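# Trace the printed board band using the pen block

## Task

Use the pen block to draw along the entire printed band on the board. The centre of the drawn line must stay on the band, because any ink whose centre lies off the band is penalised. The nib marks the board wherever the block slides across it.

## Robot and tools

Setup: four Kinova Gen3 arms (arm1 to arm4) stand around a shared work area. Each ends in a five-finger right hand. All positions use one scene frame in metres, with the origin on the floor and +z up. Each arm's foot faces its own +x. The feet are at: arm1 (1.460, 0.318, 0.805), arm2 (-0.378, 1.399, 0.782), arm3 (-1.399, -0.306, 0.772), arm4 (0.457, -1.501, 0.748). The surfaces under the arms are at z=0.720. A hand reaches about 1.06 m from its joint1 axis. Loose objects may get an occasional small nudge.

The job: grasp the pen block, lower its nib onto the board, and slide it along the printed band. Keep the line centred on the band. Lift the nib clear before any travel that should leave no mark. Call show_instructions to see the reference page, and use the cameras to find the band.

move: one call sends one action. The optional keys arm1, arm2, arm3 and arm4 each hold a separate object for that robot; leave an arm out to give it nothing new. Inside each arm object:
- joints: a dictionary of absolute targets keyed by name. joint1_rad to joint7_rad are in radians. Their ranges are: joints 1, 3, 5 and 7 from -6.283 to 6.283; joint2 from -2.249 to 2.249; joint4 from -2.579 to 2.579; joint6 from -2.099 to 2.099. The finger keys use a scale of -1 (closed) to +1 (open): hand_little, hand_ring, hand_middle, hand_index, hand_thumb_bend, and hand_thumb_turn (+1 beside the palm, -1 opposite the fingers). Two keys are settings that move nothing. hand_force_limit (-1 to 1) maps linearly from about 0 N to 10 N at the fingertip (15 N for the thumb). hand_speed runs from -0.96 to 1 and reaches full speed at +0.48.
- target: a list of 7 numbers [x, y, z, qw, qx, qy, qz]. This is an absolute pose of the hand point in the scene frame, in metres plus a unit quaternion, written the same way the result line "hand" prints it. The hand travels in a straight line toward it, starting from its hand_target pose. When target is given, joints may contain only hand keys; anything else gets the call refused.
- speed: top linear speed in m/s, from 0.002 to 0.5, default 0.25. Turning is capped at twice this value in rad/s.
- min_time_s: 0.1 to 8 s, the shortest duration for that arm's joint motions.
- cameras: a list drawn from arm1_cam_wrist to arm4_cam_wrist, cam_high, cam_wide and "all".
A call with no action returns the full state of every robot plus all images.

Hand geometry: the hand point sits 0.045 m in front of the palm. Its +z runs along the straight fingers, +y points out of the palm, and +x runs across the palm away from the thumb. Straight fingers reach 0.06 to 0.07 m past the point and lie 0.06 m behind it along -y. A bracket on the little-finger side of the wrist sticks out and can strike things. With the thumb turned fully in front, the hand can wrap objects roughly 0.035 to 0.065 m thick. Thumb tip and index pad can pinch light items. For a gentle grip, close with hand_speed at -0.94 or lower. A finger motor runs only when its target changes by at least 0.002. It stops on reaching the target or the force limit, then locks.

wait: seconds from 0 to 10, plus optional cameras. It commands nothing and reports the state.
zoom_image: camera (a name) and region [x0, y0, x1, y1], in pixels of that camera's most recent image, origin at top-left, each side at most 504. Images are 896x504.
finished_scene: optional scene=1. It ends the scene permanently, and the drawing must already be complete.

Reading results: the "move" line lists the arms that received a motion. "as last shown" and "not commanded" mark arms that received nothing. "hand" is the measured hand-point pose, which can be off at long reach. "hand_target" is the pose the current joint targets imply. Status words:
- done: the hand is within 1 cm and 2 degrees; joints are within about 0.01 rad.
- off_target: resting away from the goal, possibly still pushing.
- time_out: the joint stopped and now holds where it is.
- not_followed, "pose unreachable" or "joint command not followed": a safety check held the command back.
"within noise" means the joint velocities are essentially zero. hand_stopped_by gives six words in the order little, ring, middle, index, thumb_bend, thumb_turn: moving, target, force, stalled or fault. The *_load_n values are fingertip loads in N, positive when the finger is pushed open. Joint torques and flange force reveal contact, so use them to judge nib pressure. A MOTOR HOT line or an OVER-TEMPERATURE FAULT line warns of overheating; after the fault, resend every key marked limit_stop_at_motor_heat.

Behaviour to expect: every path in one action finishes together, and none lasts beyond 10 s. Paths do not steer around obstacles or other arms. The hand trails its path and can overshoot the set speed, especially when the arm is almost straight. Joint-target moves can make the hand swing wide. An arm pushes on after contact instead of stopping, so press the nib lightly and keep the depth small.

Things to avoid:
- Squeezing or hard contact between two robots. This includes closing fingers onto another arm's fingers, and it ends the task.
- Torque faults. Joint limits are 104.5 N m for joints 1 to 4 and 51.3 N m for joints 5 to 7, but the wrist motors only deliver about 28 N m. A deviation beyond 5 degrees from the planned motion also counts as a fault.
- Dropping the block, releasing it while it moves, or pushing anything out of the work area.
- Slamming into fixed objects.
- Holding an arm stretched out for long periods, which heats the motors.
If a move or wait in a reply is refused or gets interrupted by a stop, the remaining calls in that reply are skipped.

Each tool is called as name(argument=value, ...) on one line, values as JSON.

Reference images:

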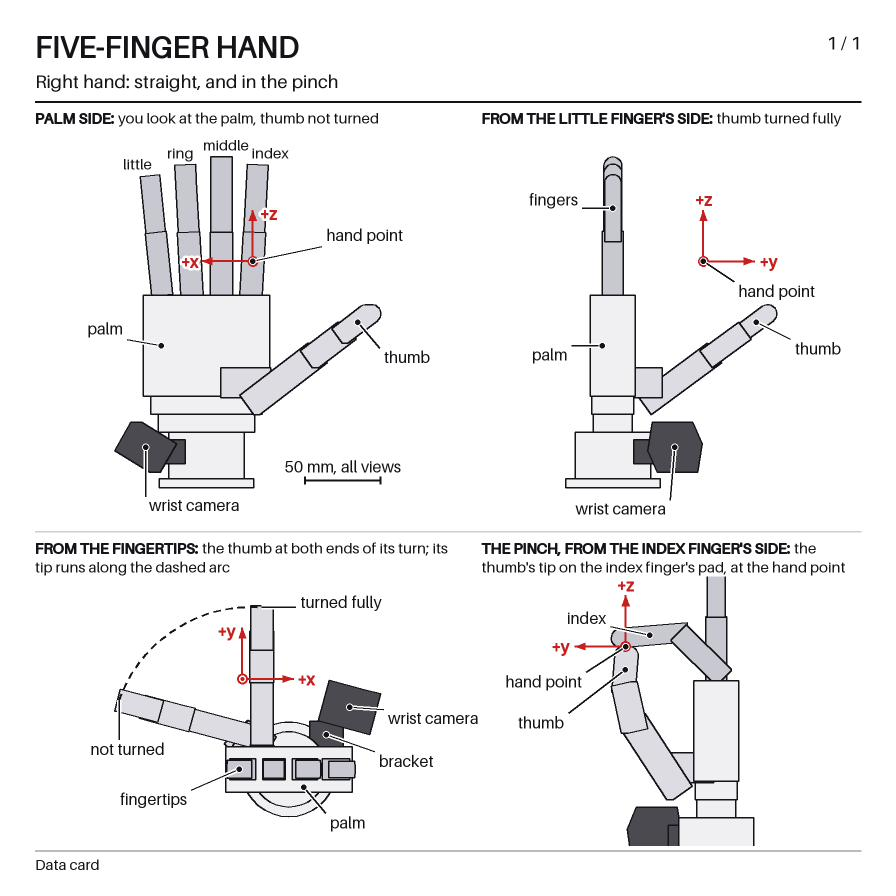

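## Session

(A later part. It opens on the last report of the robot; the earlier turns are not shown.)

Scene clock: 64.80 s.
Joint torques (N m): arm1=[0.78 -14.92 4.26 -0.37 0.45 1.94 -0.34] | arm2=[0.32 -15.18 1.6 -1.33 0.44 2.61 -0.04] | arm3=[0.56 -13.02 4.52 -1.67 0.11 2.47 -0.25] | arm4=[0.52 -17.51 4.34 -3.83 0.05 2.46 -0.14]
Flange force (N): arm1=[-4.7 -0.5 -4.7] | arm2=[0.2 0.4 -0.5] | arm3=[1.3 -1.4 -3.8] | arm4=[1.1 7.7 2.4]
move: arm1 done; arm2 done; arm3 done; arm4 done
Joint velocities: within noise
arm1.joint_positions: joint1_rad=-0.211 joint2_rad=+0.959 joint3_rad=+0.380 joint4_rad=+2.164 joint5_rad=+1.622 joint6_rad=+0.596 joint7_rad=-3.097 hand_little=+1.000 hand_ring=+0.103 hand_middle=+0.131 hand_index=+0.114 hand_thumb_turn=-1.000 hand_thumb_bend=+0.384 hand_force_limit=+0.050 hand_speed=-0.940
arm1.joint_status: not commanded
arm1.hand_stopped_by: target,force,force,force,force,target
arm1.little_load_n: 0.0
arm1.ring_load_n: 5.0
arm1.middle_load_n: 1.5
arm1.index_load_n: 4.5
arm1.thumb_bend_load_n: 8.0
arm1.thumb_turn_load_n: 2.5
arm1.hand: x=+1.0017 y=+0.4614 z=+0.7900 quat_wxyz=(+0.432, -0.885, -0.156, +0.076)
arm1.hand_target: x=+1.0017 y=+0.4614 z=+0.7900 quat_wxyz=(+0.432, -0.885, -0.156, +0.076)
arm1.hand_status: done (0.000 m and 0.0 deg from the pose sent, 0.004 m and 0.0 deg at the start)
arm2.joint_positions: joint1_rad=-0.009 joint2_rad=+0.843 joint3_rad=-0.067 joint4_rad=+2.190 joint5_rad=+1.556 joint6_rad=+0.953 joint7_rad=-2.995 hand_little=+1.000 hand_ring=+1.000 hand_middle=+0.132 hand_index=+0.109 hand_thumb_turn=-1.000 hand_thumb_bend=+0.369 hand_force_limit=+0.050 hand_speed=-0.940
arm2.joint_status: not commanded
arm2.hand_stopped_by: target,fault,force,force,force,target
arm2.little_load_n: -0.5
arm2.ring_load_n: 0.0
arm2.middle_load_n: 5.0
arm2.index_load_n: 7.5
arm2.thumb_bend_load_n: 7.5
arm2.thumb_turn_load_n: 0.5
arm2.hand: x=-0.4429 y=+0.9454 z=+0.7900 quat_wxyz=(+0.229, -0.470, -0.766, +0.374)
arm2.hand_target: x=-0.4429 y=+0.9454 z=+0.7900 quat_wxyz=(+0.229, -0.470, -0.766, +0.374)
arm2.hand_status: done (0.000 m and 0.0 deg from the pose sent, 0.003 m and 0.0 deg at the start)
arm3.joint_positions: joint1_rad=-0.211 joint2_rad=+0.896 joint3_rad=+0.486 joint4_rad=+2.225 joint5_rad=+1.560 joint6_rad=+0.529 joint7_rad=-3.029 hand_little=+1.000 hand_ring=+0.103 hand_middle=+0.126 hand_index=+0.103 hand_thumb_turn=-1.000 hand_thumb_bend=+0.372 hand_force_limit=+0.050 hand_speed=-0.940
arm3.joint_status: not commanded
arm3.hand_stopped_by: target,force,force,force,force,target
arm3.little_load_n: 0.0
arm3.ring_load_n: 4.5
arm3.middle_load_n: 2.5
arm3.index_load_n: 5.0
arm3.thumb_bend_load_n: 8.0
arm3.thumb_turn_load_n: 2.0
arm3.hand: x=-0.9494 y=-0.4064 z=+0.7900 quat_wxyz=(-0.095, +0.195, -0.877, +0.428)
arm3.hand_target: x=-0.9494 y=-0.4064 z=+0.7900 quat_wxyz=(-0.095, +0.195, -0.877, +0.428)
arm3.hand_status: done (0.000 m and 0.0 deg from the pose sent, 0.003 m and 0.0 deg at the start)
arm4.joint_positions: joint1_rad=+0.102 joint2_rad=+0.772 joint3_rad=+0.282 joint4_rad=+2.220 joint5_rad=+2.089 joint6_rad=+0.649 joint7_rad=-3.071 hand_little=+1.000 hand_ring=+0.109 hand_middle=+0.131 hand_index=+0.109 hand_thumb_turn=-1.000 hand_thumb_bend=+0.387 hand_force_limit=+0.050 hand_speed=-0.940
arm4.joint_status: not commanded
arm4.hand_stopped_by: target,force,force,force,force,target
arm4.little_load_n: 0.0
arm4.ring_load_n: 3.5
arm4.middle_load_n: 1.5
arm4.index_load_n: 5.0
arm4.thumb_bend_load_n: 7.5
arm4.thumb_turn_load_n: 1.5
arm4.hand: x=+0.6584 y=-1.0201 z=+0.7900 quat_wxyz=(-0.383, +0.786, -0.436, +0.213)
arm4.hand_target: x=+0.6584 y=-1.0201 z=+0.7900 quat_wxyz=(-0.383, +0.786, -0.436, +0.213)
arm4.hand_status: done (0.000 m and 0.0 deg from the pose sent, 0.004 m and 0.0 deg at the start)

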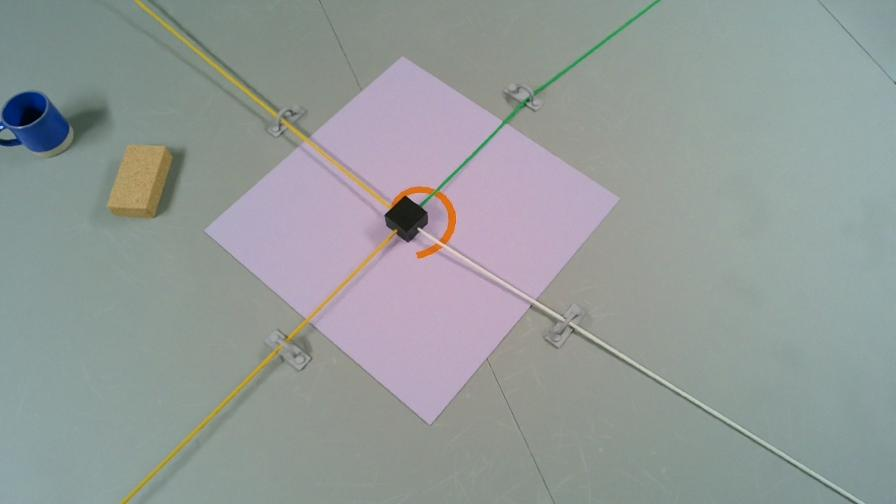

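move(arm1={"target":[1.0,0.4608,0.79,-0.4317,0.8851,0.156,-0.0761],"speed":0.03}, arm2={"target":[-0.447,0.9536,0.79,-0.2291,0.4696,0.7663,-0.3738],"speed":0.03}, arm3={"target":[-0.9505,-0.4069,0.79,0.0949,-0.1945,0.8775,-0.428],"speed":0.03}, arm4={"target":[0.6534,-1.0122,0.79,-0.3834,0.7861,-0.4357,0.2125],"speed":0.03}, cameras=["cam_high"])

zoom_image(camera="cam_high", region=[370, 175, 460, 265])

Scene clock: 66.10 s.
Joint torques (N m): arm1=[0.68 -14.91 4.29 -0.41 0.44 1.97 -0.3] | arm2=[0.5 -14.81 1.65 -1.01 0.35 2.67 0.06] | arm3=[0.44 -13.1 4.53 -1.72 0.1 2.48 -0.25] | arm4=[0.43 -17.78 4.44 -3.93 0.13 2.47 -0.13]
Flange force (N): arm1=[-4.4 -0.6 -4.4] | arm2=[0.2 0.6 -0.8] | arm3=[1.4 -1.3 -3.3] | arm4=[1.0 7.6 2.8]
move: arm1 done; arm2 done; arm3 done; arm4 done
Joint velocities: within noise
arm1.joint_positions: joint1_rad=-0.212 joint2_rad=+0.959 joint3_rad=+0.381 joint4_rad=+2.158 joint5_rad=+1.613 joint6_rad=+0.596 joint7_rad=-3.087 hand_little=+1.000 hand_ring=+0.103 hand_middle=+0.131 hand_index=+0.114 hand_thumb_turn=-1.000 hand_thumb_bend=+0.384 hand_force_limit=+0.050 hand_speed=-0.940
arm1.joint_status: not commanded
arm1.hand_stopped_by: target,force,force,force,force,target
arm1.little_load_n: 0.0
arm1.ring_load_n: 5.0
arm1.middle_load_n: 1.5
arm1.index_load_n: 4.5
arm1.thumb_bend_load_n: 8.0
arm1.thumb_turn_load_n: 2.0
arm1.hand: x=+1.0000 y=+0.4608 z=+0.7900 quat_wxyz=(+0.432, -0.885, -0.156, +0.076)
arm1.hand_target: x=+1.0000 y=+0.4608 z=+0.7900 quat_wxyz=(+0.432, -0.885, -0.156, +0.076)
arm1.hand_status: done (0.000 m and 0.0 deg from the pose sent, 0.002 m and 0.0 deg at the start)
arm2.joint_positions: joint1_rad=-0.007 joint2_rad=+0.841 joint3_rad=-0.066 joint4_rad=+2.219 joint5_rad=+1.576 joint6_rad=+0.953 joint7_rad=-3.028 hand_little=+1.000 hand_ring=+1.000 hand_middle=+0.132 hand_index=+0.109 hand_thumb_turn=-1.000 hand_thumb_bend=+0.369 hand_force_limit=+0.050 hand_speed=-0.940
arm2.joint_status: not commanded
arm2.hand_stopped_by: target,fault,force,force,force,target
arm2.little_load_n: 0.0
arm2.ring_load_n: 0.0
arm2.middle_load_n: 5.0
arm2.index_load_n: 7.5
arm2.thumb_bend_load_n: 7.0
arm2.thumb_turn_load_n: 0.5
arm2.hand: x=-0.4470 y=+0.9536 z=+0.7900 quat_wxyz=(+0.229, -0.470, -0.766, +0.374)
arm2.hand_target: x=-0.4470 y=+0.9536 z=+0.7900 quat_wxyz=(+0.229, -0.470, -0.766, +0.374)
arm2.hand_status: done (0.000 m and 0.0 deg from the pose sent, 0.009 m and 0.0 deg at the start)
arm3.joint_positions: joint1_rad=-0.211 joint2_rad=+0.895 joint3_rad=+0.486 joint4_rad=+2.229 joint5_rad=+1.566 joint6_rad=+0.529 joint7_rad=-3.036 hand_little=+1.000 hand_ring=+0.103 hand_middle=+0.126 hand_index=+0.103 hand_thumb_turn=-1.000 hand_thumb_bend=+0.372 hand_force_limit=+0.050 hand_speed=-0.940
arm3.joint_status: not commanded
arm3.hand_stopped_by: target,force,force,force,force,target
arm3.little_load_n: 0.0
arm3.ring_load_n: 4.5
arm3.middle_load_n: 2.5
arm3.index_load_n: 5.0
arm3.thumb_bend_load_n: 8.0
arm3.thumb_turn_load_n: 1.5
arm3.hand: x=-0.9505 y=-0.4069 z=+0.7900 quat_wxyz=(-0.095, +0.194, -0.878, +0.428)
arm3.hand_target: x=-0.9505 y=-0.4069 z=+0.7900 quat_wxyz=(-0.095, +0.194, -0.877, +0.428)
arm3.hand_status: done (0.000 m and 0.0 deg from the pose sent, 0.001 m and 0.0 deg at the start)
arm4.joint_positions: joint1_rad=+0.081 joint2_rad=+0.778 joint3_rad=+0.291 joint4_rad=+2.196 joint5_rad=+2.050 joint6_rad=+0.634 joint7_rad=-3.042 hand_little=+1.000 hand_ring=+0.109 hand_middle=+0.131 hand_index=+0.109 hand_thumb_turn=-1.000 hand_thumb_bend=+0.387 hand_force_limit=+0.050 hand_speed=-0.940
arm4.joint_status: not commanded
arm4.hand_stopped_by: target,force,force,force,force,target
arm4.little_load_n: 0.0
arm4.ring_load_n: 3.0
arm4.middle_load_n: 1.5
arm4.index_load_n: 4.5
arm4.thumb_bend_load_n: 7.5
arm4.thumb_turn_load_n: 1.5
arm4.hand: x=+0.6534 y=-1.0122 z=+0.7900 quat_wxyz=(-0.383, +0.786, -0.436, +0.213)
arm4.hand_target: x=+0.6534 y=-1.0122 z=+0.7900 quat_wxyz=(-0.383, +0.786, -0.436, +0.213)
arm4.hand_status: done (0.000 m and 0.0 deg from the pose sent, 0.009 m and 0.0 deg at the start)

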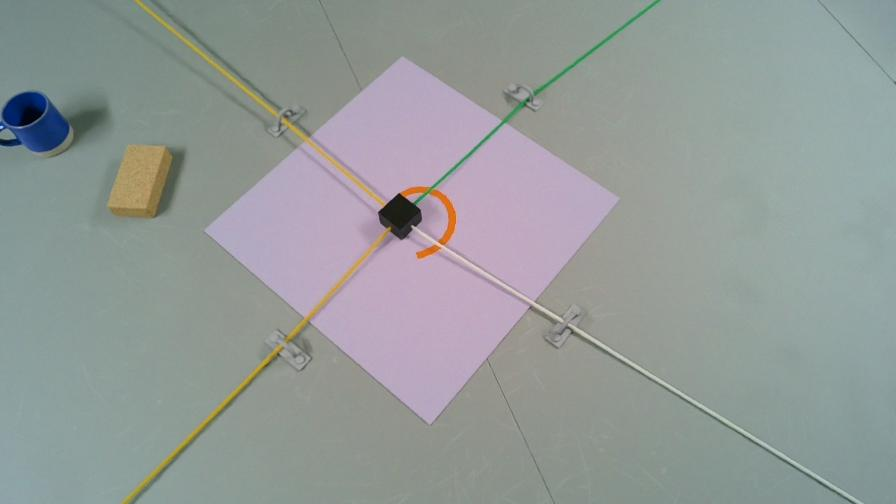

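Scaled by 5.600 from the camera's image (finer frame: 1280x720).

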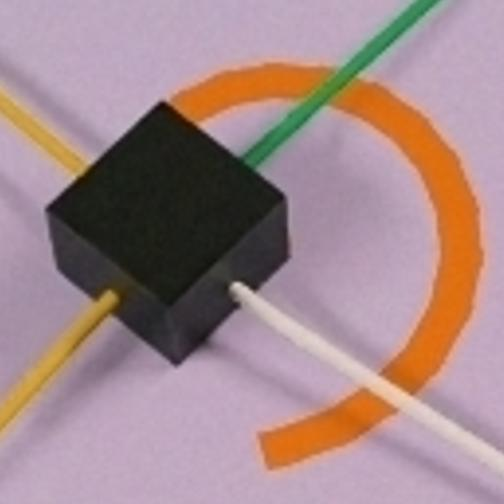

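zoom_image(camera="cam_high", region=[385, 180, 435, 215])

Scaled by 10.080 from the camera's image (finer frame: 1280x720).

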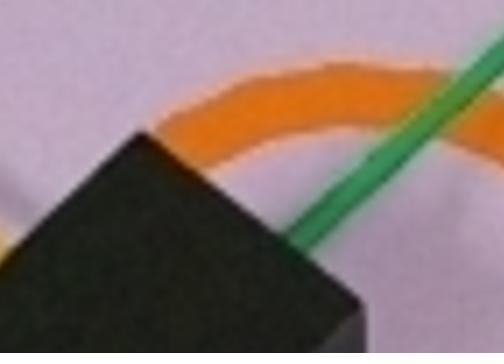

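move(arm1={"target":[1.0014,0.4613,0.79,-0.4317,0.8851,0.156,-0.0761],"speed":0.03}, arm2={"target":[-0.4513,0.9619,0.79,-0.2291,0.4696,0.7663,-0.3738],"speed":0.03}, arm3={"target":[-0.9486,-0.406,0.79,0.0949,-0.1945,0.8775,-0.428],"speed":0.03}, arm4={"target":[0.6485,-1.0043,0.79,-0.3834,0.7861,-0.4357,0.2125],"speed":0.03}, cameras=["cam_high"])

zoom_image(camera="cam_high", region=[370, 175, 460, 265])

Scene clock: 69.10 s.
Joint torques (N m): arm1=[0.79 -14.8 4.29 -0.21 0.41 1.99 -0.25] | arm2=[0.42 -14.72 1.72 -0.84 0.34 2.64 0.05] | arm3=[0.45 -13.17 4.49 -1.99 0.16 2.46 -0.25] | arm4=[0.47 -17.94 4.51 -4.12 0.14 2.48 -0.14]
Flange force (N): arm1=[-4.5 -0.5 -4.4] | arm2=[0.1 0.9 -0.7] | arm3=[2.0 -1.3 -3.6] | arm4=[1.1 7.4 2.6]
move: arm1 done; arm2 done; arm3 done; arm4 done
Joint velocities: within noise
arm1.joint_positions: joint1_rad=-0.212 joint2_rad=+0.959 joint3_rad=+0.381 joint4_rad=+2.163 joint5_rad=+1.620 joint6_rad=+0.596 joint7_rad=-3.095 hand_little=+1.000 hand_ring=+0.103 hand_middle=+0.131 hand_index=+0.114 hand_thumb_turn=-1.000 hand_thumb_bend=+0.384 hand_force_limit=+0.050 hand_speed=-0.940
arm1.joint_status: not commanded
arm1.hand_stopped_by: target,force,force,force,force,target
arm1.little_load_n: 0.0
arm1.ring_load_n: 5.0
arm1.middle_load_n: 2.0
arm1.index_load_n: 4.5
arm1.thumb_bend_load_n: 8.0
arm1.thumb_turn_load_n: 2.5
arm1.hand: x=+1.0014 y=+0.4613 z=+0.7900 quat_wxyz=(+0.432, -0.885, -0.156, +0.076)
arm1.hand_target: x=+1.0014 y=+0.4613 z=+0.7900 quat_wxyz=(+0.432, -0.885, -0.156, +0.076)
arm1.hand_status: done (0.000 m and 0.0 deg from the pose sent, 0.001 m and 0.0 deg at the start)
arm2.joint_positions: joint1_rad=-0.005 joint2_rad=+0.838 joint3_rad=-0.066 joint4_rad=+2.249 joint5_rad=+1.598 joint6_rad=+0.953 joint7_rad=-3.061 hand_little=+1.000 hand_ring=+1.000 hand_middle=+0.132 hand_index=+0.109 hand_thumb_turn=-1.000 hand_thumb_bend=+0.369 hand_force_limit=+0.050 hand_speed=-0.940
arm2.joint_status: not commanded
arm2.hand_stopped_by: target,fault,force,force,force,target
arm2.little_load_n: 0.0
arm2.ring_load_n: 0.0
arm2.middle_load_n: 5.0
arm2.index_load_n: 7.5
arm2.thumb_bend_load_n: 7.5
arm2.thumb_turn_load_n: 0.5
arm2.hand: x=-0.4513 y=+0.9619 z=+0.7900 quat_wxyz=(+0.229, -0.470, -0.766, +0.374)
arm2.hand_target: x=-0.4513 y=+0.9619 z=+0.7900 quat_wxyz=(+0.229, -0.470, -0.766, +0.374)
arm2.hand_status: done (0.000 m and 0.0 deg from the pose sent, 0.009 m and 0.0 deg at the start)
arm3.joint_positions: joint1_rad=-0.211 joint2_rad=+0.896 joint3_rad=+0.487 joint4_rad=+2.223 joint5_rad=+1.555 joint6_rad=+0.529 joint7_rad=-3.023 hand_little=+1.000 hand_ring=+0.103 hand_middle=+0.126 hand_index=+0.103 hand_thumb_turn=-1.000 hand_thumb_bend=+0.372 hand_force_limit=+0.050 hand_speed=-0.940
arm3.joint_status: not commanded
arm3.hand_stopped_by: target,force,force,force,force,target
arm3.little_load_n: 0.0
arm3.ring_load_n: 5.0
arm3.middle_load_n: 3.0
arm3.index_load_n: 5.5
arm3.thumb_bend_load_n: 7.5
arm3.thumb_turn_load_n: 2.0
arm3.hand: x=-0.9486 y=-0.4060 z=+0.7900 quat_wxyz=(-0.095, +0.194, -0.877, +0.428)
arm3.hand_target: x=-0.9486 y=-0.4060 z=+0.7900 quat_wxyz=(-0.095, +0.194, -0.877, +0.428)
arm3.hand_status: done (0.000 m and 0.0 deg from the pose sent, 0.002 m and 0.0 deg at the start)
arm4.joint_positions: joint1_rad=+0.062 joint2_rad=+0.784 joint3_rad=+0.300 joint4_rad=+2.171 joint5_rad=+2.010 joint6_rad=+0.620 joint7_rad=-3.011 hand_little=+1.000 hand_ring=+0.109 hand_middle=+0.131 hand_index=+0.109 hand_thumb_turn=-1.000 hand_thumb_bend=+0.387 hand_force_limit=+0.050 hand_speed=-0.940
arm4.joint_status: not commanded
arm4.hand_stopped_by: target,force,force,force,force,target
arm4.little_load_n: 0.0
arm4.ring_load_n: 3.5
arm4.middle_load_n: 1.5
arm4.index_load_n: 5.0
arm4.thumb_bend_load_n: 7.5
arm4.thumb_turn_load_n: 1.5
arm4.hand: x=+0.6485 y=-1.0043 z=+0.7900 quat_wxyz=(-0.383, +0.786, -0.436, +0.213)
arm4.hand_target: x=+0.6485 y=-1.0043 z=+0.7900 quat_wxyz=(-0.383, +0.786, -0.436, +0.213)
arm4.hand_status: done (0.000 m and 0.0 deg from the pose sent, 0.009 m and 0.0 deg at the start)

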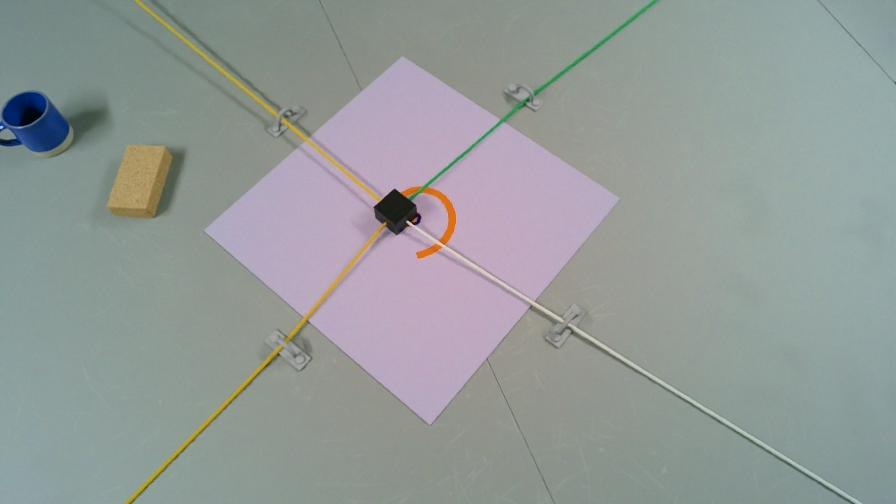

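Scaled by 5.600 from the camera's image (finer frame: 1280x720).

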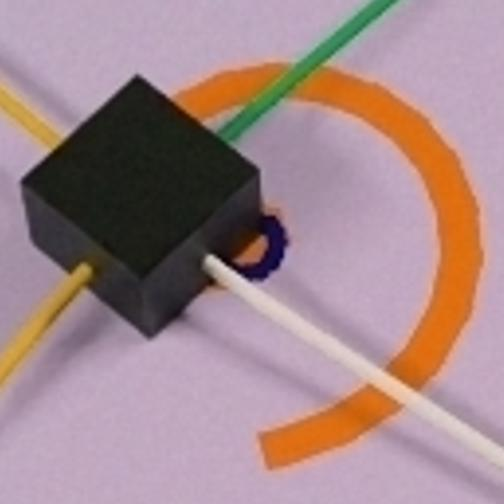

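zoom_image(camera="cam_high", region=[400, 200, 430, 230])

Scaled by 16.800 from the camera's image (finer frame: 1280x720).

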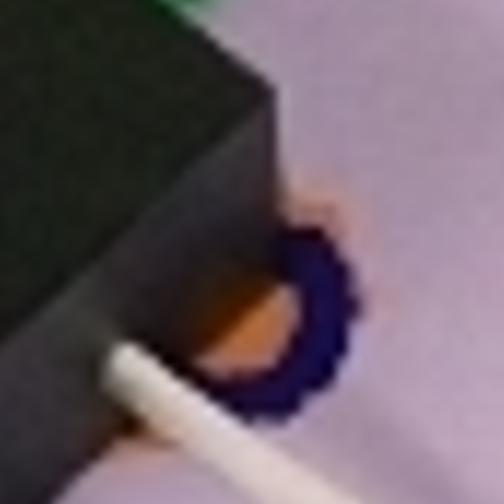

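move(arm1={"target":[1.0073,0.4635,0.79,-0.4317,0.8851,0.156,-0.0761],"speed":0.03}, arm2={"target":[-0.4553,0.9698,0.79,-0.2291,0.4696,0.7663,-0.3738],"speed":0.03}, arm3={"target":[-0.9409,-0.4024,0.79,0.0949,-0.1945,0.8775,-0.428],"speed":0.03}, arm4={"target":[0.6442,-0.9973,0.79,-0.3834,0.7861,-0.4357,0.2125],"speed":0.03}, cameras=["cam_high"])

zoom_image(camera="cam_high", region=[370, 175, 460, 265])

Scene clock: 70.63 s.
Joint torques (N m): arm1=[0.79 -14.61 4.29 0.03 0.39 1.97 -0.26] | arm2=[0.5 -14.35 1.74 -0.52 0.25 2.64 0.04] | arm3=[0.43 -13.49 4.48 -2.16 0.19 2.46 -0.29] | arm4=[0.48 -18.02 4.66 -4.26 0.15 2.41 -0.13]
Flange force (N): arm1=[-5.0 -0.5 -4.6] | arm2=[-0.3 0.6 -1.1] | arm3=[2.0 -1.3 -3.2] | arm4=[1.5 7.4 2.5]
move: arm1 done; arm2 done; arm3 done; arm4 done
Joint velocities: within noise
arm1.joint_positions: joint1_rad=-0.209 joint2_rad=+0.958 joint3_rad=+0.379 joint4_rad=+2.182 joint5_rad=+1.651 joint6_rad=+0.598 joint7_rad=-3.130 hand_little=+1.000 hand_ring=+0.103 hand_middle=+0.131 hand_index=+0.114 hand_thumb_turn=-1.000 hand_thumb_bend=+0.384 hand_force_limit=+0.050 hand_speed=-0.940
arm1.joint_status: not commanded
arm1.hand_stopped_by: target,force,force,force,force,target
arm1.little_load_n: 0.0
arm1.ring_load_n: 4.5
arm1.middle_load_n: 1.5
arm1.index_load_n: 4.5
arm1.thumb_bend_load_n: 8.0
arm1.thumb_turn_load_n: 2.5
arm1.hand: x=+1.0073 y=+0.4635 z=+0.7900 quat_wxyz=(+0.432, -0.885, -0.156, +0.076)
arm1.hand_target: x=+1.0073 y=+0.4635 z=+0.7900 quat_wxyz=(+0.432, -0.885, -0.156, +0.076)
arm1.hand_status: done (0.000 m and 0.0 deg from the pose sent, 0.006 m and 0.0 deg at the start)
arm2.joint_positions: joint1_rad=-0.002 joint2_rad=+0.837 joint3_rad=-0.067 joint4_rad=+2.277 joint5_rad=+1.619 joint6_rad=+0.954 joint7_rad=-3.094 hand_little=+1.000 hand_ring=+1.000 hand_middle=+0.132 hand_index=+0.109 hand_thumb_turn=-1.000 hand_thumb_bend=+0.369 hand_force_limit=+0.050 hand_speed=-0.940
arm2.joint_status: not commanded
arm2.hand_stopped_by: target,fault,force,force,force,target
arm2.little_load_n: -0.5
arm2.ring_load_n: -0.5
arm2.middle_load_n: 5.0
arm2.index_load_n: 7.5
arm2.thumb_bend_load_n: 7.5
arm2.thumb_turn_load_n: 0.5
arm2.hand: x=-0.4553 y=+0.9698 z=+0.7900 quat_wxyz=(+0.229, -0.470, -0.766, +0.374)
arm2.hand_target: x=-0.4553 y=+0.9698 z=+0.7900 quat_wxyz=(+0.229, -0.470, -0.766, +0.374)
arm2.hand_status: done (0.000 m and 0.0 deg from the pose sent, 0.009 m and 0.0 deg at the start)
arm3.joint_positions: joint1_rad=-0.212 joint2_rad=+0.898 joint3_rad=+0.485 joint4_rad=+2.195 joint5_rad=+1.509 joint6_rad=+0.530 joint7_rad=-2.973 hand_little=+1.000 hand_ring=+0.103 hand_middle=+0.126 hand_index=+0.103 hand_thumb_turn=-1.000 hand_thumb_bend=+0.372 hand_force_limit=+0.050 hand_speed=-0.940
arm3.joint_status: not commanded
arm3.hand_stopped_by: target,force,force,force,force,target
arm3.little_load_n: 0.0
arm3.ring_load_n: 5.0
arm3.middle_load_n: 2.5
arm3.index_load_n: 5.0
arm3.thumb_bend_load_n: 8.0
arm3.thumb_turn_load_n: 1.5
arm3.hand: x=-0.9409 y=-0.4024 z=+0.7900 quat_wxyz=(-0.095, +0.195, -0.877, +0.428)
arm3.hand_target: x=-0.9409 y=-0.4024 z=+0.7900 quat_wxyz=(-0.095, +0.195, -0.877, +0.428)
arm3.hand_status: done (0.000 m and 0.0 deg from the pose sent, 0.009 m and 0.0 deg at the start)
arm4.joint_positions: joint1_rad=+0.045 joint2_rad=+0.790 joint3_rad=+0.308 joint4_rad=+2.150 joint5_rad=+1.975 joint6_rad=+0.608 joint7_rad=-2.983 hand_little=+1.000 hand_ring=+0.109 hand_middle=+0.131 hand_index=+0.109 hand_thumb_turn=-1.000 hand_thumb_bend=+0.387 hand_force_limit=+0.050 hand_speed=-0.940
arm4.joint_status: not commanded
arm4.hand_stopped_by: target,force,force,force,force,target
arm4.little_load_n: 0.0
arm4.ring_load_n: 3.5
arm4.middle_load_n: 1.5
arm4.index_load_n: 4.5
arm4.thumb_bend_load_n: 7.5
arm4.thumb_turn_load_n: 1.5
arm4.hand: x=+0.6442 y=-0.9973 z=+0.7900 quat_wxyz=(-0.383, +0.786, -0.436, +0.213)
arm4.hand_target: x=+0.6442 y=-0.9973 z=+0.7900 quat_wxyz=(-0.383, +0.786, -0.436, +0.213)
arm4.hand_status: done (0.000 m and 0.0 deg from the pose sent, 0.008 m and 0.0 deg at the start)

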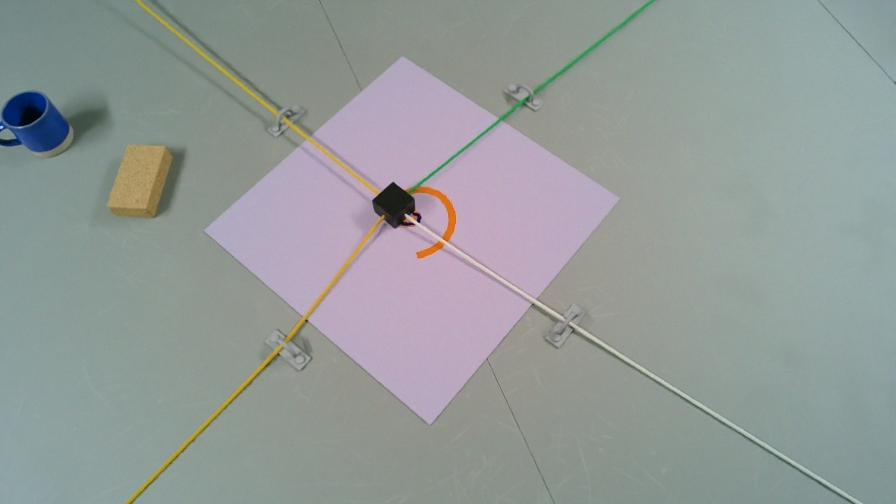

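Scaled by 5.600 from the camera's image (finer frame: 1280x720).

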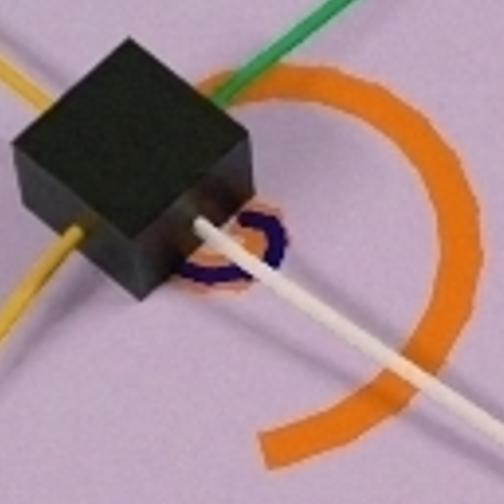

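move(arm1={"target":[1.0146,0.4661,0.79,-0.4317,0.8851,0.156,-0.0761],"speed":0.03}, arm2={"target":[-0.4579,0.9749,0.79,-0.2291,0.4696,0.7663,-0.3738],"speed":0.03}, arm3={"target":[-0.9328,-0.3986,0.79,0.0949,-0.1945,0.8775,-0.428],"speed":0.03}, arm4={"target":[0.6413,-0.9927,0.79,-0.3834,0.7861,-0.4357,0.2125],"speed":0.03}, cameras=["cam_high"])

zoom_image(camera="cam_high", region=[370, 165, 460, 255])

Scene clock: 72.13 s.
Joint torques (N m): arm1=[0.87 -14.43 4.22 0.28 0.3 1.99 -0.24] | arm2=[0.34 -14.26 1.65 -0.49 0.28 2.64 -0.01] | arm3=[0.38 -13.71 4.63 -2.43 0.26 2.42 -0.29] | arm4=[0.46 -18.2 4.66 -4.35 0.21 2.5 -0.11]
Flange force (N): arm1=[-5.0 -0.4 -4.5] | arm2=[-0.3 0.3 -1.1] | arm3=[2.4 -1.2 -3.2] | arm4=[1.2 7.2 2.5]
move: arm1 done; arm2 done; arm3 done; arm4 done
Joint velocities: within noise
arm1.joint_positions: joint1_rad=-0.205 joint2_rad=+0.956 joint3_rad=+0.375 joint4_rad=+2.207 joint5_rad=+1.688 joint6_rad=+0.604 joint7_rad=-3.172 hand_little=+1.000 hand_ring=+0.103 hand_middle=+0.131 hand_index=+0.114 hand_thumb_turn=-1.000 hand_thumb_bend=+0.384 hand_force_limit=+0.050 hand_speed=-0.940
arm1.joint_status: not commanded
arm1.hand_stopped_by: target,force,force,force,force,target
arm1.little_load_n: 0.0
arm1.ring_load_n: 5.0
arm1.middle_load_n: 1.5
arm1.index_load_n: 4.5
arm1.thumb_bend_load_n: 8.0
arm1.thumb_turn_load_n: 2.5
arm1.hand: x=+1.0146 y=+0.4661 z=+0.7900 quat_wxyz=(+0.432, -0.885, -0.156, +0.076)
arm1.hand_target: x=+1.0146 y=+0.4661 z=+0.7900 quat_wxyz=(+0.432, -0.885, -0.156, +0.076)
arm1.hand_status: done (0.000 m and 0.0 deg from the pose sent, 0.008 m and 0.0 deg at the start)
arm2.joint_positions: joint1_rad=-0.001 joint2_rad=+0.837 joint3_rad=-0.067 joint4_rad=+2.295 joint5_rad=+1.632 joint6_rad=+0.955 joint7_rad=-3.116 hand_little=+1.000 hand_ring=+1.000 hand_middle=+0.132 hand_index=+0.109 hand_thumb_turn=-1.000 hand_thumb_bend=+0.369 hand_force_limit=+0.050 hand_speed=-0.940
arm2.joint_status: not commanded
arm2.hand_stopped_by: target,fault,force,force,force,target
arm2.little_load_n: 0.0
arm2.ring_load_n: 0.0
arm2.middle_load_n: 5.0
arm2.index_load_n: 7.5
arm2.thumb_bend_load_n: 7.5
arm2.thumb_turn_load_n: 0.5
arm2.hand: x=-0.4579 y=+0.9749 z=+0.7900 quat_wxyz=(+0.229, -0.470, -0.766, +0.374)
arm2.hand_target: x=-0.4579 y=+0.9749 z=+0.7900 quat_wxyz=(+0.229, -0.470, -0.766, +0.374)
arm2.hand_status: done (0.000 m and 0.0 deg from the pose sent, 0.006 m and 0.0 deg at the start)
arm3.joint_positions: joint1_rad=-0.210 joint2_rad=+0.900 joint3_rad=+0.481 joint4_rad=+2.167 joint5_rad=+1.464 joint6_rad=+0.535 joint7_rad=-2.922 hand_little=+1.000 hand_ring=+0.103 hand_middle=+0.126 hand_index=+0.103 hand_thumb_turn=-1.000 hand_thumb_bend=+0.372 hand_force_limit=+0.050 hand_speed=-0.940
arm3.joint_status: not commanded
arm3.hand_stopped_by: target,force,force,force,force,target
arm3.little_load_n: 0.0
arm3.ring_load_n: 4.5
arm3.middle_load_n: 2.5
arm3.index_load_n: 5.0
arm3.thumb_bend_load_n: 8.0
arm3.thumb_turn_load_n: 2.0
arm3.hand: x=-0.9328 y=-0.3986 z=+0.7900 quat_wxyz=(-0.095, +0.195, -0.877, +0.428)
arm3.hand_target: x=-0.9328 y=-0.3986 z=+0.7900 quat_wxyz=(-0.095, +0.195, -0.877, +0.428)
arm3.hand_status: done (0.000 m and 0.0 deg from the pose sent, 0.009 m and 0.0 deg at the start)
arm4.joint_positions: joint1_rad=+0.035 joint2_rad=+0.794 joint3_rad=+0.314 joint4_rad=+2.135 joint5_rad=+1.950 joint6_rad=+0.601 joint7_rad=-2.963 hand_little=+1.000 hand_ring=+0.109 hand_middle=+0.131 hand_index=+0.109 hand_thumb_turn=-1.000 hand_thumb_bend=+0.387 hand_force_limit=+0.050 hand_speed=-0.940
arm4.joint_status: not commanded
arm4.hand_stopped_by: target,force,force,force,force,target
arm4.little_load_n: 0.0
arm4.ring_load_n: 3.5
arm4.middle_load_n: 1.5
arm4.index_load_n: 5.0
arm4.thumb_bend_load_n: 7.5
arm4.thumb_turn_load_n: 1.5
arm4.hand: x=+0.6413 y=-0.9927 z=+0.7900 quat_wxyz=(-0.383, +0.786, -0.436, +0.213)
arm4.hand_target: x=+0.6413 y=-0.9927 z=+0.7900 quat_wxyz=(-0.383, +0.786, -0.436, +0.213)
arm4.hand_status: done (0.000 m and 0.0 deg from the pose sent, 0.005 m and 0.0 deg at the start)

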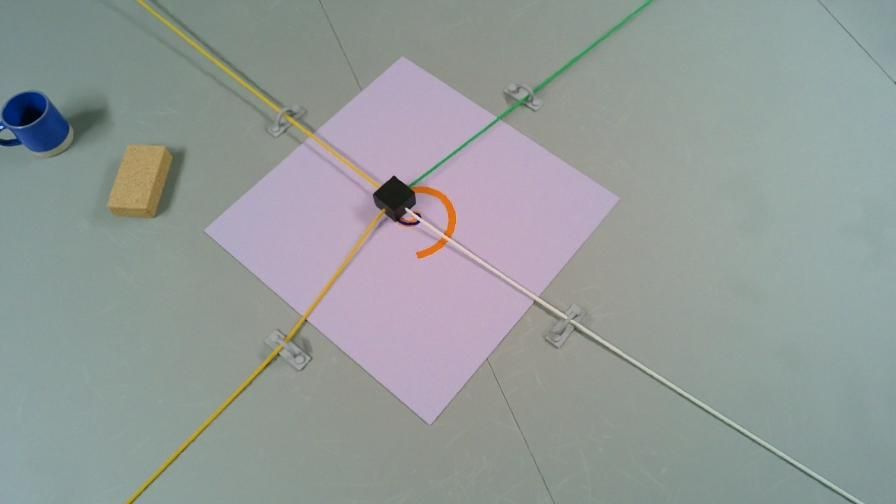

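Scaled by 5.600 from the camera's image (finer frame: 1280x720).

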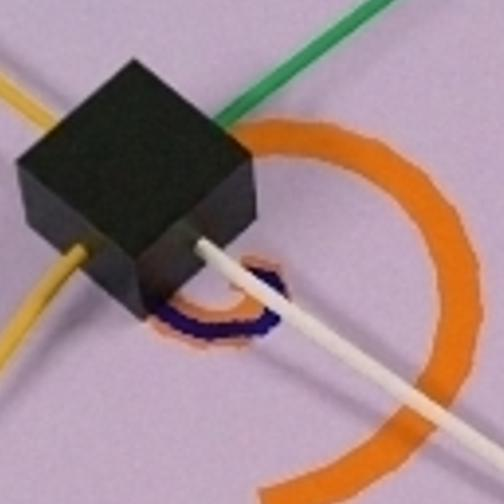

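move(arm1={"target":[1.0237,0.4695,0.79,-0.4317,0.8851,0.156,-0.0761],"speed":0.03}, arm2={"target":[-0.4588,0.9765,0.79,-0.2291,0.4696,0.7663,-0.3738],"speed":0.03}, arm3={"target":[-0.9234,-0.3943,0.79,0.0949,-0.1945,0.8775,-0.428],"speed":0.03}, arm4={"target":[0.6397,-0.9902,0.79,-0.3834,0.7861,-0.4357,0.2125],"speed":0.03}, cameras=["cam_high"])

zoom_image(camera="cam_high", region=[370, 165, 460, 255])

Scene clock: 73.73 s.
Joint torques (N m): arm1=[0.88 -14.19 4.09 0.63 0.22 1.9 -0.26] | arm2=[0.41 -14.25 1.59 -0.52 0.29 2.64 0.01] | arm3=[0.42 -14.02 4.62 -2.6 0.31 2.43 -0.28] | arm4=[0.42 -18.25 4.73 -4.38 0.24 2.46 -0.1]
Flange force (N): arm1=[-5.4 -0.5 -4.5] | arm2=[-0.1 0.5 -1.2] | arm3=[2.7 -1.0 -2.8] | arm4=[1.3 7.3 2.6]
move: arm1 done; arm2 done; arm3 done; arm4 done
Joint velocities: within noise
arm1.joint_positions: joint1_rad=-0.197 joint2_rad=+0.955 joint3_rad=+0.369 joint4_rad=+2.237 joint5_rad=+1.735 joint6_rad=+0.614 joint7_rad=-3.224 hand_little=+1.000 hand_ring=+0.103 hand_middle=+0.131 hand_index=+0.114 hand_thumb_turn=-1.000 hand_thumb_bend=+0.384 hand_force_limit=+0.050 hand_speed=-0.940
arm1.joint_status: not commanded
arm1.hand_stopped_by: target,force,force,force,force,target
arm1.little_load_n: 0.0
arm1.ring_load_n: 5.0
arm1.middle_load_n: 2.0
arm1.index_load_n: 5.0
arm1.thumb_bend_load_n: 8.0
arm1.thumb_turn_load_n: 2.5
arm1.hand: x=+1.0237 y=+0.4695 z=+0.7900 quat_wxyz=(+0.432, -0.885, -0.156, +0.076)
arm1.hand_target: x=+1.0237 y=+0.4695 z=+0.7900 quat_wxyz=(+0.432, -0.885, -0.156, +0.076)
arm1.hand_status: done (0.000 m and 0.0 deg from the pose sent, 0.010 m and 0.0 deg at the start)
arm2.joint_positions: joint1_rad=+0.000 joint2_rad=+0.836 joint3_rad=-0.067 joint4_rad=+2.301 joint5_rad=+1.637 joint6_rad=+0.956 joint7_rad=-3.122 hand_little=+1.000 hand_ring=+1.000 hand_middle=+0.132 hand_index=+0.109 hand_thumb_turn=-1.000 hand_thumb_bend=+0.369 hand_force_limit=+0.050 hand_speed=-0.940
arm2.joint_status: not commanded
arm2.hand_stopped_by: target,fault,force,force,force,target
arm2.little_load_n: 0.0
arm2.ring_load_n: 0.0
arm2.middle_load_n: 5.0
arm2.index_load_n: 7.5
arm2.thumb_bend_load_n: 7.5
arm2.thumb_turn_load_n: 0.5
arm2.hand: x=-0.4588 y=+0.9765 z=+0.7900 quat_wxyz=(+0.229, -0.470, -0.766, +0.374)
arm2.hand_target: x=-0.4588 y=+0.9765 z=+0.7900 quat_wxyz=(+0.229, -0.470, -0.766, +0.374)
arm2.hand_status: done (0.000 m and 0.0 deg from the pose sent, 0.002 m and 0.0 deg at the start)
arm3.joint_positions: joint1_rad=-0.206 joint2_rad=+0.902 joint3_rad=+0.473 joint4_rad=+2.133 joint5_rad=+1.414 joint6_rad=+0.544 joint7_rad=-2.865 hand_little=+1.000 hand_ring=+0.103 hand_middle=+0.126 hand_index=+0.103 hand_thumb_turn=-1.000 hand_thumb_bend=+0.372 hand_force_limit=+0.050 hand_speed=-0.940
arm3.joint_status: not commanded
arm3.hand_stopped_by: target,force,force,force,force,target
arm3.little_load_n: 0.0
arm3.ring_load_n: 5.0
arm3.middle_load_n: 3.0
arm3.index_load_n: 5.0
arm3.thumb_bend_load_n: 8.0
arm3.thumb_turn_load_n: 2.0
arm3.hand: x=-0.9234 y=-0.3943 z=+0.7900 quat_wxyz=(-0.095, +0.194, -0.877, +0.428)
arm3.hand_target: x=-0.9234 y=-0.3943 z=+0.7900 quat_wxyz=(-0.095, +0.194, -0.877, +0.428)
arm3.hand_status: done (0.000 m and 0.0 deg from the pose sent, 0.010 m and 0.0 deg at the start)
arm4.joint_positions: joint1_rad=+0.029 joint2_rad=+0.796 joint3_rad=+0.316 joint4_rad=+2.127 joint5_rad=+1.937 joint6_rad=+0.597 joint7_rad=-2.953 hand_little=+1.000 hand_ring=+0.109 hand_middle=+0.131 hand_index=+0.109 hand_thumb_turn=-1.000 hand_thumb_bend=+0.387 hand_force_limit=+0.050 hand_speed=-0.940
arm4.joint_status: not commanded
arm4.hand_stopped_by: target,force,force,force,force,target
arm4.little_load_n: 0.0
arm4.ring_load_n: 3.5
arm4.middle_load_n: 1.5
arm4.index_load_n: 5.0
arm4.thumb_bend_load_n: 7.5
arm4.thumb_turn_load_n: 1.5
arm4.hand: x=+0.6397 y=-0.9902 z=+0.7900 quat_wxyz=(-0.383, +0.786, -0.436, +0.213)
arm4.hand_target: x=+0.6397 y=-0.9902 z=+0.7900 quat_wxyz=(-0.383, +0.786, -0.436, +0.213)
arm4.hand_status: done (0.000 m and 0.0 deg from the pose sent, 0.003 m and 0.0 deg at the start)

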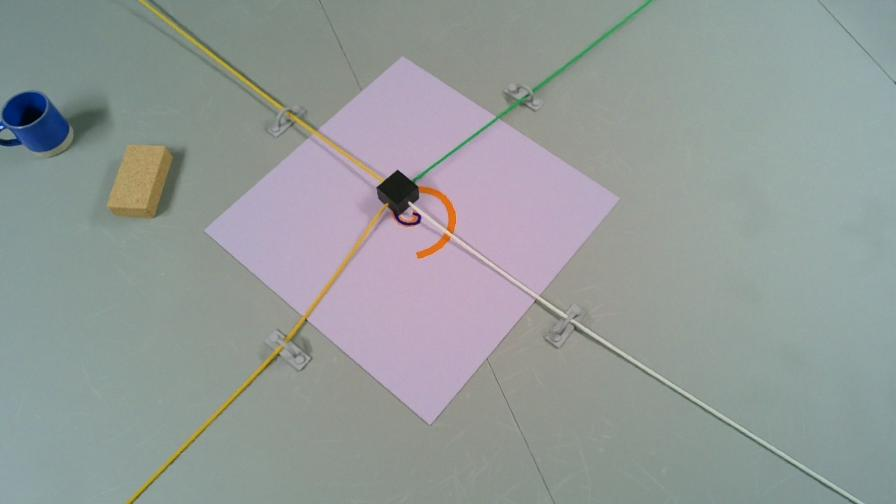

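Scaled by 5.600 from the camera's image (finer frame: 1280x720).

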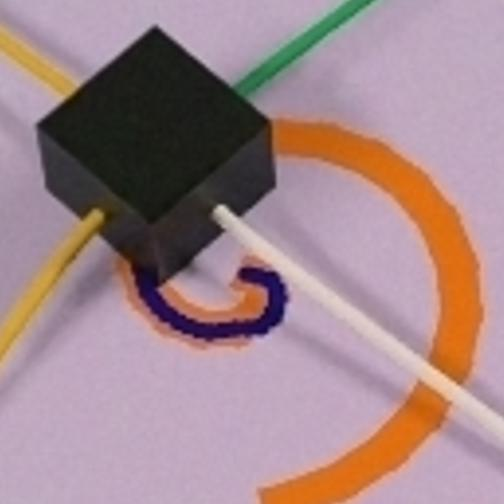

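move(arm1={"target":[1.0343,0.4733,0.79,-0.4317,0.8851,0.156,-0.0761],"speed":0.03}, arm2={"target":[-0.4579,0.9748,0.79,-0.2291,0.4696,0.7663,-0.3738],"speed":0.03}, arm3={"target":[-0.9135,-0.3896,0.79,0.0949,-0.1945,0.8775,-0.428],"speed":0.03}, arm4={"target":[0.6402,-0.991,0.79,-0.3834,0.7861,-0.4357,0.2125],"speed":0.03}, cameras=["cam_high"])

zoom_image(camera="cam_high", region=[380, 165, 470, 255])

Scene clock: 75.63 s.
Joint torques (N m): arm1=[0.97 -13.75 4.16 0.99 0.16 1.91 -0.23] | arm2=[0.32 -14.39 1.57 -0.75 0.37 2.64 -0.02] | arm3=[0.38 -14.3 4.66 -2.81 0.41 2.37 -0.3] | arm4=[0.46 -18.18 4.74 -4.3 0.21 2.48 -0.14]
Flange force (N): arm1=[-5.6 -0.5 -5.0] | arm2=[0.2 0.5 -1.2] | arm3=[2.6 -1.2 -2.8] | arm4=[1.0 7.0 2.5]
move: arm1 done; arm2 done; arm3 done; arm4 done
Joint velocities: within noise
arm1.joint_positions: joint1_rad=-0.185 joint2_rad=+0.953 joint3_rad=+0.358 joint4_rad=+2.272 joint5_rad=+1.787 joint6_rad=+0.630 joint7_rad=-3.282 hand_little=+1.000 hand_ring=+0.103 hand_middle=+0.131 hand_index=+0.114 hand_thumb_turn=-1.000 hand_thumb_bend=+0.384 hand_force_limit=+0.050 hand_speed=-0.940
arm1.joint_status: not commanded
arm1.hand_stopped_by: target,force,force,force,force,target
arm1.little_load_n: -0.5
arm1.ring_load_n: 5.0
arm1.middle_load_n: 1.5
arm1.index_load_n: 5.0
arm1.thumb_bend_load_n: 7.5
arm1.thumb_turn_load_n: 2.5
arm1.hand: x=+1.0343 y=+0.4733 z=+0.7900 quat_wxyz=(+0.432, -0.885, -0.156, +0.076)
arm1.hand_target: x=+1.0343 y=+0.4733 z=+0.7900 quat_wxyz=(+0.432, -0.885, -0.156, +0.076)
arm1.hand_status: done (0.000 m and 0.0 deg from the pose sent, 0.011 m and 0.0 deg at the start)
arm2.joint_positions: joint1_rad=+0.000 joint2_rad=+0.836 joint3_rad=-0.067 joint4_rad=+2.295 joint5_rad=+1.632 joint6_rad=+0.955 joint7_rad=-3.115 hand_little=+1.000 hand_ring=+1.000 hand_middle=+0.132 hand_index=+0.109 hand_thumb_turn=-1.000 hand_thumb_bend=+0.369 hand_force_limit=+0.050 hand_speed=-0.940
arm2.joint_status: not commanded
arm2.hand_stopped_by: target,fault,force,force,force,target
arm2.little_load_n: 0.0
arm2.ring_load_n: 0.0
arm2.middle_load_n: 5.0
arm2.index_load_n: 7.0
arm2.thumb_bend_load_n: 7.5
arm2.thumb_turn_load_n: 0.5
arm2.hand: x=-0.4579 y=+0.9748 z=+0.7900 quat_wxyz=(+0.229, -0.470, -0.766, +0.374)
arm2.hand_target: x=-0.4579 y=+0.9748 z=+0.7900 quat_wxyz=(+0.229, -0.470, -0.766, +0.374)
arm2.hand_status: done (0.000 m and 0.0 deg from the pose sent, 0.002 m and 0.0 deg at the start)
arm3.joint_positions: joint1_rad=-0.199 joint2_rad=+0.905 joint3_rad=+0.461 joint4_rad=+2.097 joint5_rad=+1.366 joint6_rad=+0.558 joint7_rad=-2.809 hand_little=+1.000 hand_ring=+0.103 hand_middle=+0.126 hand_index=+0.103 hand_thumb_turn=-1.000 hand_thumb_bend=+0.372 hand_force_limit=+0.050 hand_speed=-0.940
arm3.joint_status: not commanded
arm3.hand_stopped_by: target,force,force,force,force,target
arm3.little_load_n: 0.0
arm3.ring_load_n: 5.0
arm3.middle_load_n: 3.0
arm3.index_load_n: 5.0
arm3.thumb_bend_load_n: 8.0
arm3.thumb_turn_load_n: 1.5
arm3.hand: x=-0.9135 y=-0.3896 z=+0.7900 quat_wxyz=(-0.095, +0.195, -0.877, +0.428)
arm3.hand_target: x=-0.9135 y=-0.3896 z=+0.7900 quat_wxyz=(-0.095, +0.195, -0.877, +0.428)
arm3.hand_status: done (0.000 m and 0.0 deg from the pose sent, 0.011 m and 0.0 deg at the start)
arm4.joint_positions: joint1_rad=+0.030 joint2_rad=+0.796 joint3_rad=+0.316 joint4_rad=+2.130 joint5_rad=+1.941 joint6_rad=+0.598 joint7_rad=-2.956 hand_little=+1.000 hand_ring=+0.109 hand_middle=+0.131 hand_index=+0.109 hand_thumb_turn=-1.000 hand_thumb_bend=+0.387 hand_force_limit=+0.050 hand_speed=-0.940
arm4.joint_status: not commanded
arm4.hand_stopped_by: target,force,force,force,force,target
arm4.little_load_n: 0.0
arm4.ring_load_n: 3.5
arm4.middle_load_n: 1.5
arm4.index_load_n: 5.0
arm4.thumb_bend_load_n: 7.5
arm4.thumb_turn_load_n: 1.5
arm4.hand: x=+0.6402 y=-0.9910 z=+0.7900 quat_wxyz=(-0.383, +0.786, -0.436, +0.212)
arm4.hand_target: x=+0.6402 y=-0.9910 z=+0.7900 quat_wxyz=(-0.383, +0.786, -0.436, +0.212)
arm4.hand_status: done (0.000 m and 0.0 deg from the pose sent, 0.001 m and 0.0 deg at the start)

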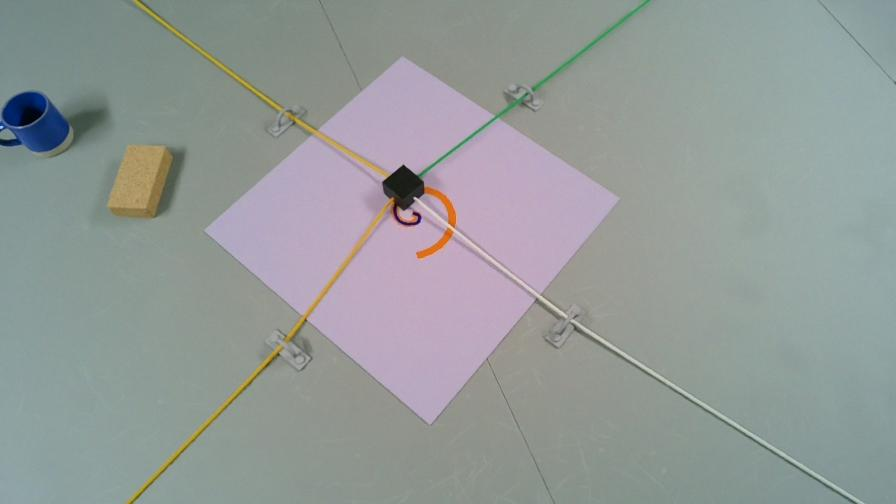

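Scaled by 5.600 from the camera's image (finer frame: 1280x720).

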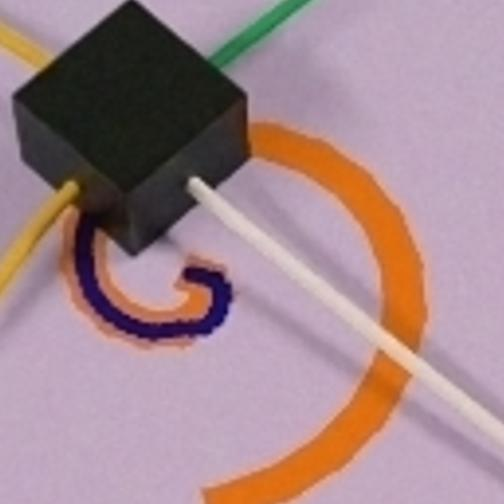

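move(arm1={"target":[1.0424,0.4763,0.79,-0.4317,0.8851,0.156,-0.0761],"speed":0.03}, arm2={"target":[-0.4559,0.9709,0.79,-0.2291,0.4696,0.7663,-0.3738],"speed":0.03}, arm3={"target":[-0.9062,-0.3863,0.79,0.0949,-0.1945,0.8775,-0.428],"speed":0.03}, arm4={"target":[0.6414,-0.9928,0.79,-0.3834,0.7861,-0.4357,0.2125],"speed":0.03}, cameras=["cam_high"])

zoom_image(camera="cam_high", region=[380, 160, 470, 250])

Scene clock: 76.87 s.
Joint torques (N m): arm1=[0.99 -13.64 4.04 1.16 0.04 1.88 -0.21] | arm2=[0.2 -14.54 1.5 -0.97 0.39 2.65 -0.05] | arm3=[0.46 -14.56 4.62 -2.97 0.45 2.34 -0.27] | arm4=[0.54 -18.23 4.73 -4.24 0.22 2.49 -0.12]
Flange force (N): arm1=[-5.2 -0.3 -4.6] | arm2=[0.6 0.3 -0.9] | arm3=[3.1 -0.9 -2.6] | arm4=[0.7 7.3 2.6]
move: arm1 done; arm2 done; arm3 done; arm4 done
Joint velocities: within noise
arm1.joint_positions: joint1_rad=-0.175 joint2_rad=+0.952 joint3_rad=+0.348 joint4_rad=+2.298 joint5_rad=+1.826 joint6_rad=+0.645 joint7_rad=-3.326 hand_little=+1.000 hand_ring=+0.103 hand_middle=+0.131 hand_index=+0.114 hand_thumb_turn=-1.000 hand_thumb_bend=+0.384 hand_force_limit=+0.050 hand_speed=-0.940
arm1.joint_status: not commanded
arm1.hand_stopped_by: target,force,force,force,force,target
arm1.little_load_n: 0.0
arm1.ring_load_n: 5.0
arm1.middle_load_n: 1.5
arm1.index_load_n: 5.0
arm1.thumb_bend_load_n: 8.0
arm1.thumb_turn_load_n: 2.5
arm1.hand: x=+1.0424 y=+0.4763 z=+0.7900 quat_wxyz=(+0.432, -0.885, -0.156, +0.076)
arm1.hand_target: x=+1.0424 y=+0.4763 z=+0.7900 quat_wxyz=(+0.432, -0.885, -0.156, +0.076)
arm1.hand_status: done (0.000 m and 0.0 deg from the pose sent, 0.009 m and 0.0 deg at the start)
arm2.joint_positions: joint1_rad=-0.002 joint2_rad=+0.837 joint3_rad=-0.067 joint4_rad=+2.281 joint5_rad=+1.622 joint6_rad=+0.954 joint7_rad=-3.099 hand_little=+1.000 hand_ring=+1.000 hand_middle=+0.132 hand_index=+0.109 hand_thumb_turn=-1.000 hand_thumb_bend=+0.369 hand_force_limit=+0.050 hand_speed=-0.940
arm2.joint_status: not commanded
arm2.hand_stopped_by: target,fault,force,force,force,target
arm2.little_load_n: 0.0
arm2.ring_load_n: 0.0
arm2.middle_load_n: 5.0
arm2.index_load_n: 7.5
arm2.thumb_bend_load_n: 7.5
arm2.thumb_turn_load_n: 0.0
arm2.hand: x=-0.4559 y=+0.9709 z=+0.7900 quat_wxyz=(+0.229, -0.470, -0.766, +0.374)
arm2.hand_target: x=-0.4559 y=+0.9709 z=+0.7900 quat_wxyz=(+0.229, -0.470, -0.766, +0.374)
arm2.hand_status: done (0.000 m and 0.0 deg from the pose sent, 0.004 m and 0.0 deg at the start)
arm3.joint_positions: joint1_rad=-0.193 joint2_rad=+0.907 joint3_rad=+0.452 joint4_rad=+2.071 joint5_rad=+1.334 joint6_rad=+0.569 joint7_rad=-2.771 hand_little=+1.000 hand_ring=+0.103 hand_middle=+0.126 hand_index=+0.103 hand_thumb_turn=-1.000 hand_thumb_bend=+0.372 hand_force_limit=+0.050 hand_speed=-0.940
arm3.joint_status: not commanded
arm3.hand_stopped_by: target,force,force,force,force,target
arm3.little_load_n: 0.0
arm3.ring_load_n: 5.0
arm3.middle_load_n: 2.5
arm3.index_load_n: 5.5
arm3.thumb_bend_load_n: 7.5
arm3.thumb_turn_load_n: 1.5
arm3.hand: x=-0.9062 y=-0.3863 z=+0.7900 quat_wxyz=(-0.095, +0.195, -0.877, +0.428)
arm3.hand_target: x=-0.9062 y=-0.3863 z=+0.7900 quat_wxyz=(-0.095, +0.195, -0.877, +0.428)
arm3.hand_status: done (0.000 m and 0.0 deg from the pose sent, 0.008 m and 0.0 deg at the start)
arm4.joint_positions: joint1_rad=+0.035 joint2_rad=+0.794 joint3_rad=+0.314 joint4_rad=+2.135 joint5_rad=+1.951 joint6_rad=+0.601 joint7_rad=-2.964 hand_little=+1.000 hand_ring=+0.109 hand_middle=+0.131 hand_index=+0.109 hand_thumb_turn=-1.000 hand_thumb_bend=+0.387 hand_force_limit=+0.050 hand_speed=-0.940
arm4.joint_status: not commanded
arm4.hand_stopped_by: target,force,force,force,force,target
arm4.little_load_n: 0.0
arm4.ring_load_n: 3.5
arm4.middle_load_n: 1.5
arm4.index_load_n: 4.5
arm4.thumb_bend_load_n: 7.5
arm4.thumb_turn_load_n: 1.5
arm4.hand: x=+0.6414 y=-0.9928 z=+0.7900 quat_wxyz=(-0.383, +0.786, -0.436, +0.213)
arm4.hand_target: x=+0.6414 y=-0.9928 z=+0.7900 quat_wxyz=(-0.383, +0.786, -0.436, +0.213)
arm4.hand_status: done (0.000 m and 0.0 deg from the pose sent, 0.002 m and 0.0 deg at the start)

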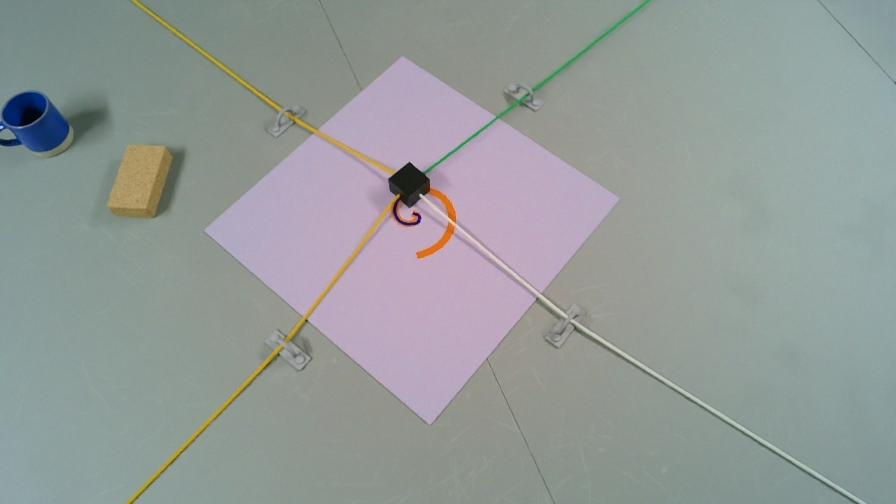

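Scaled by 5.600 from the camera's image (finer frame: 1280x720).

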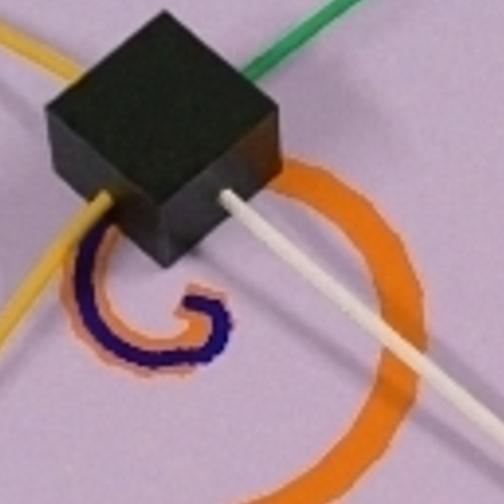

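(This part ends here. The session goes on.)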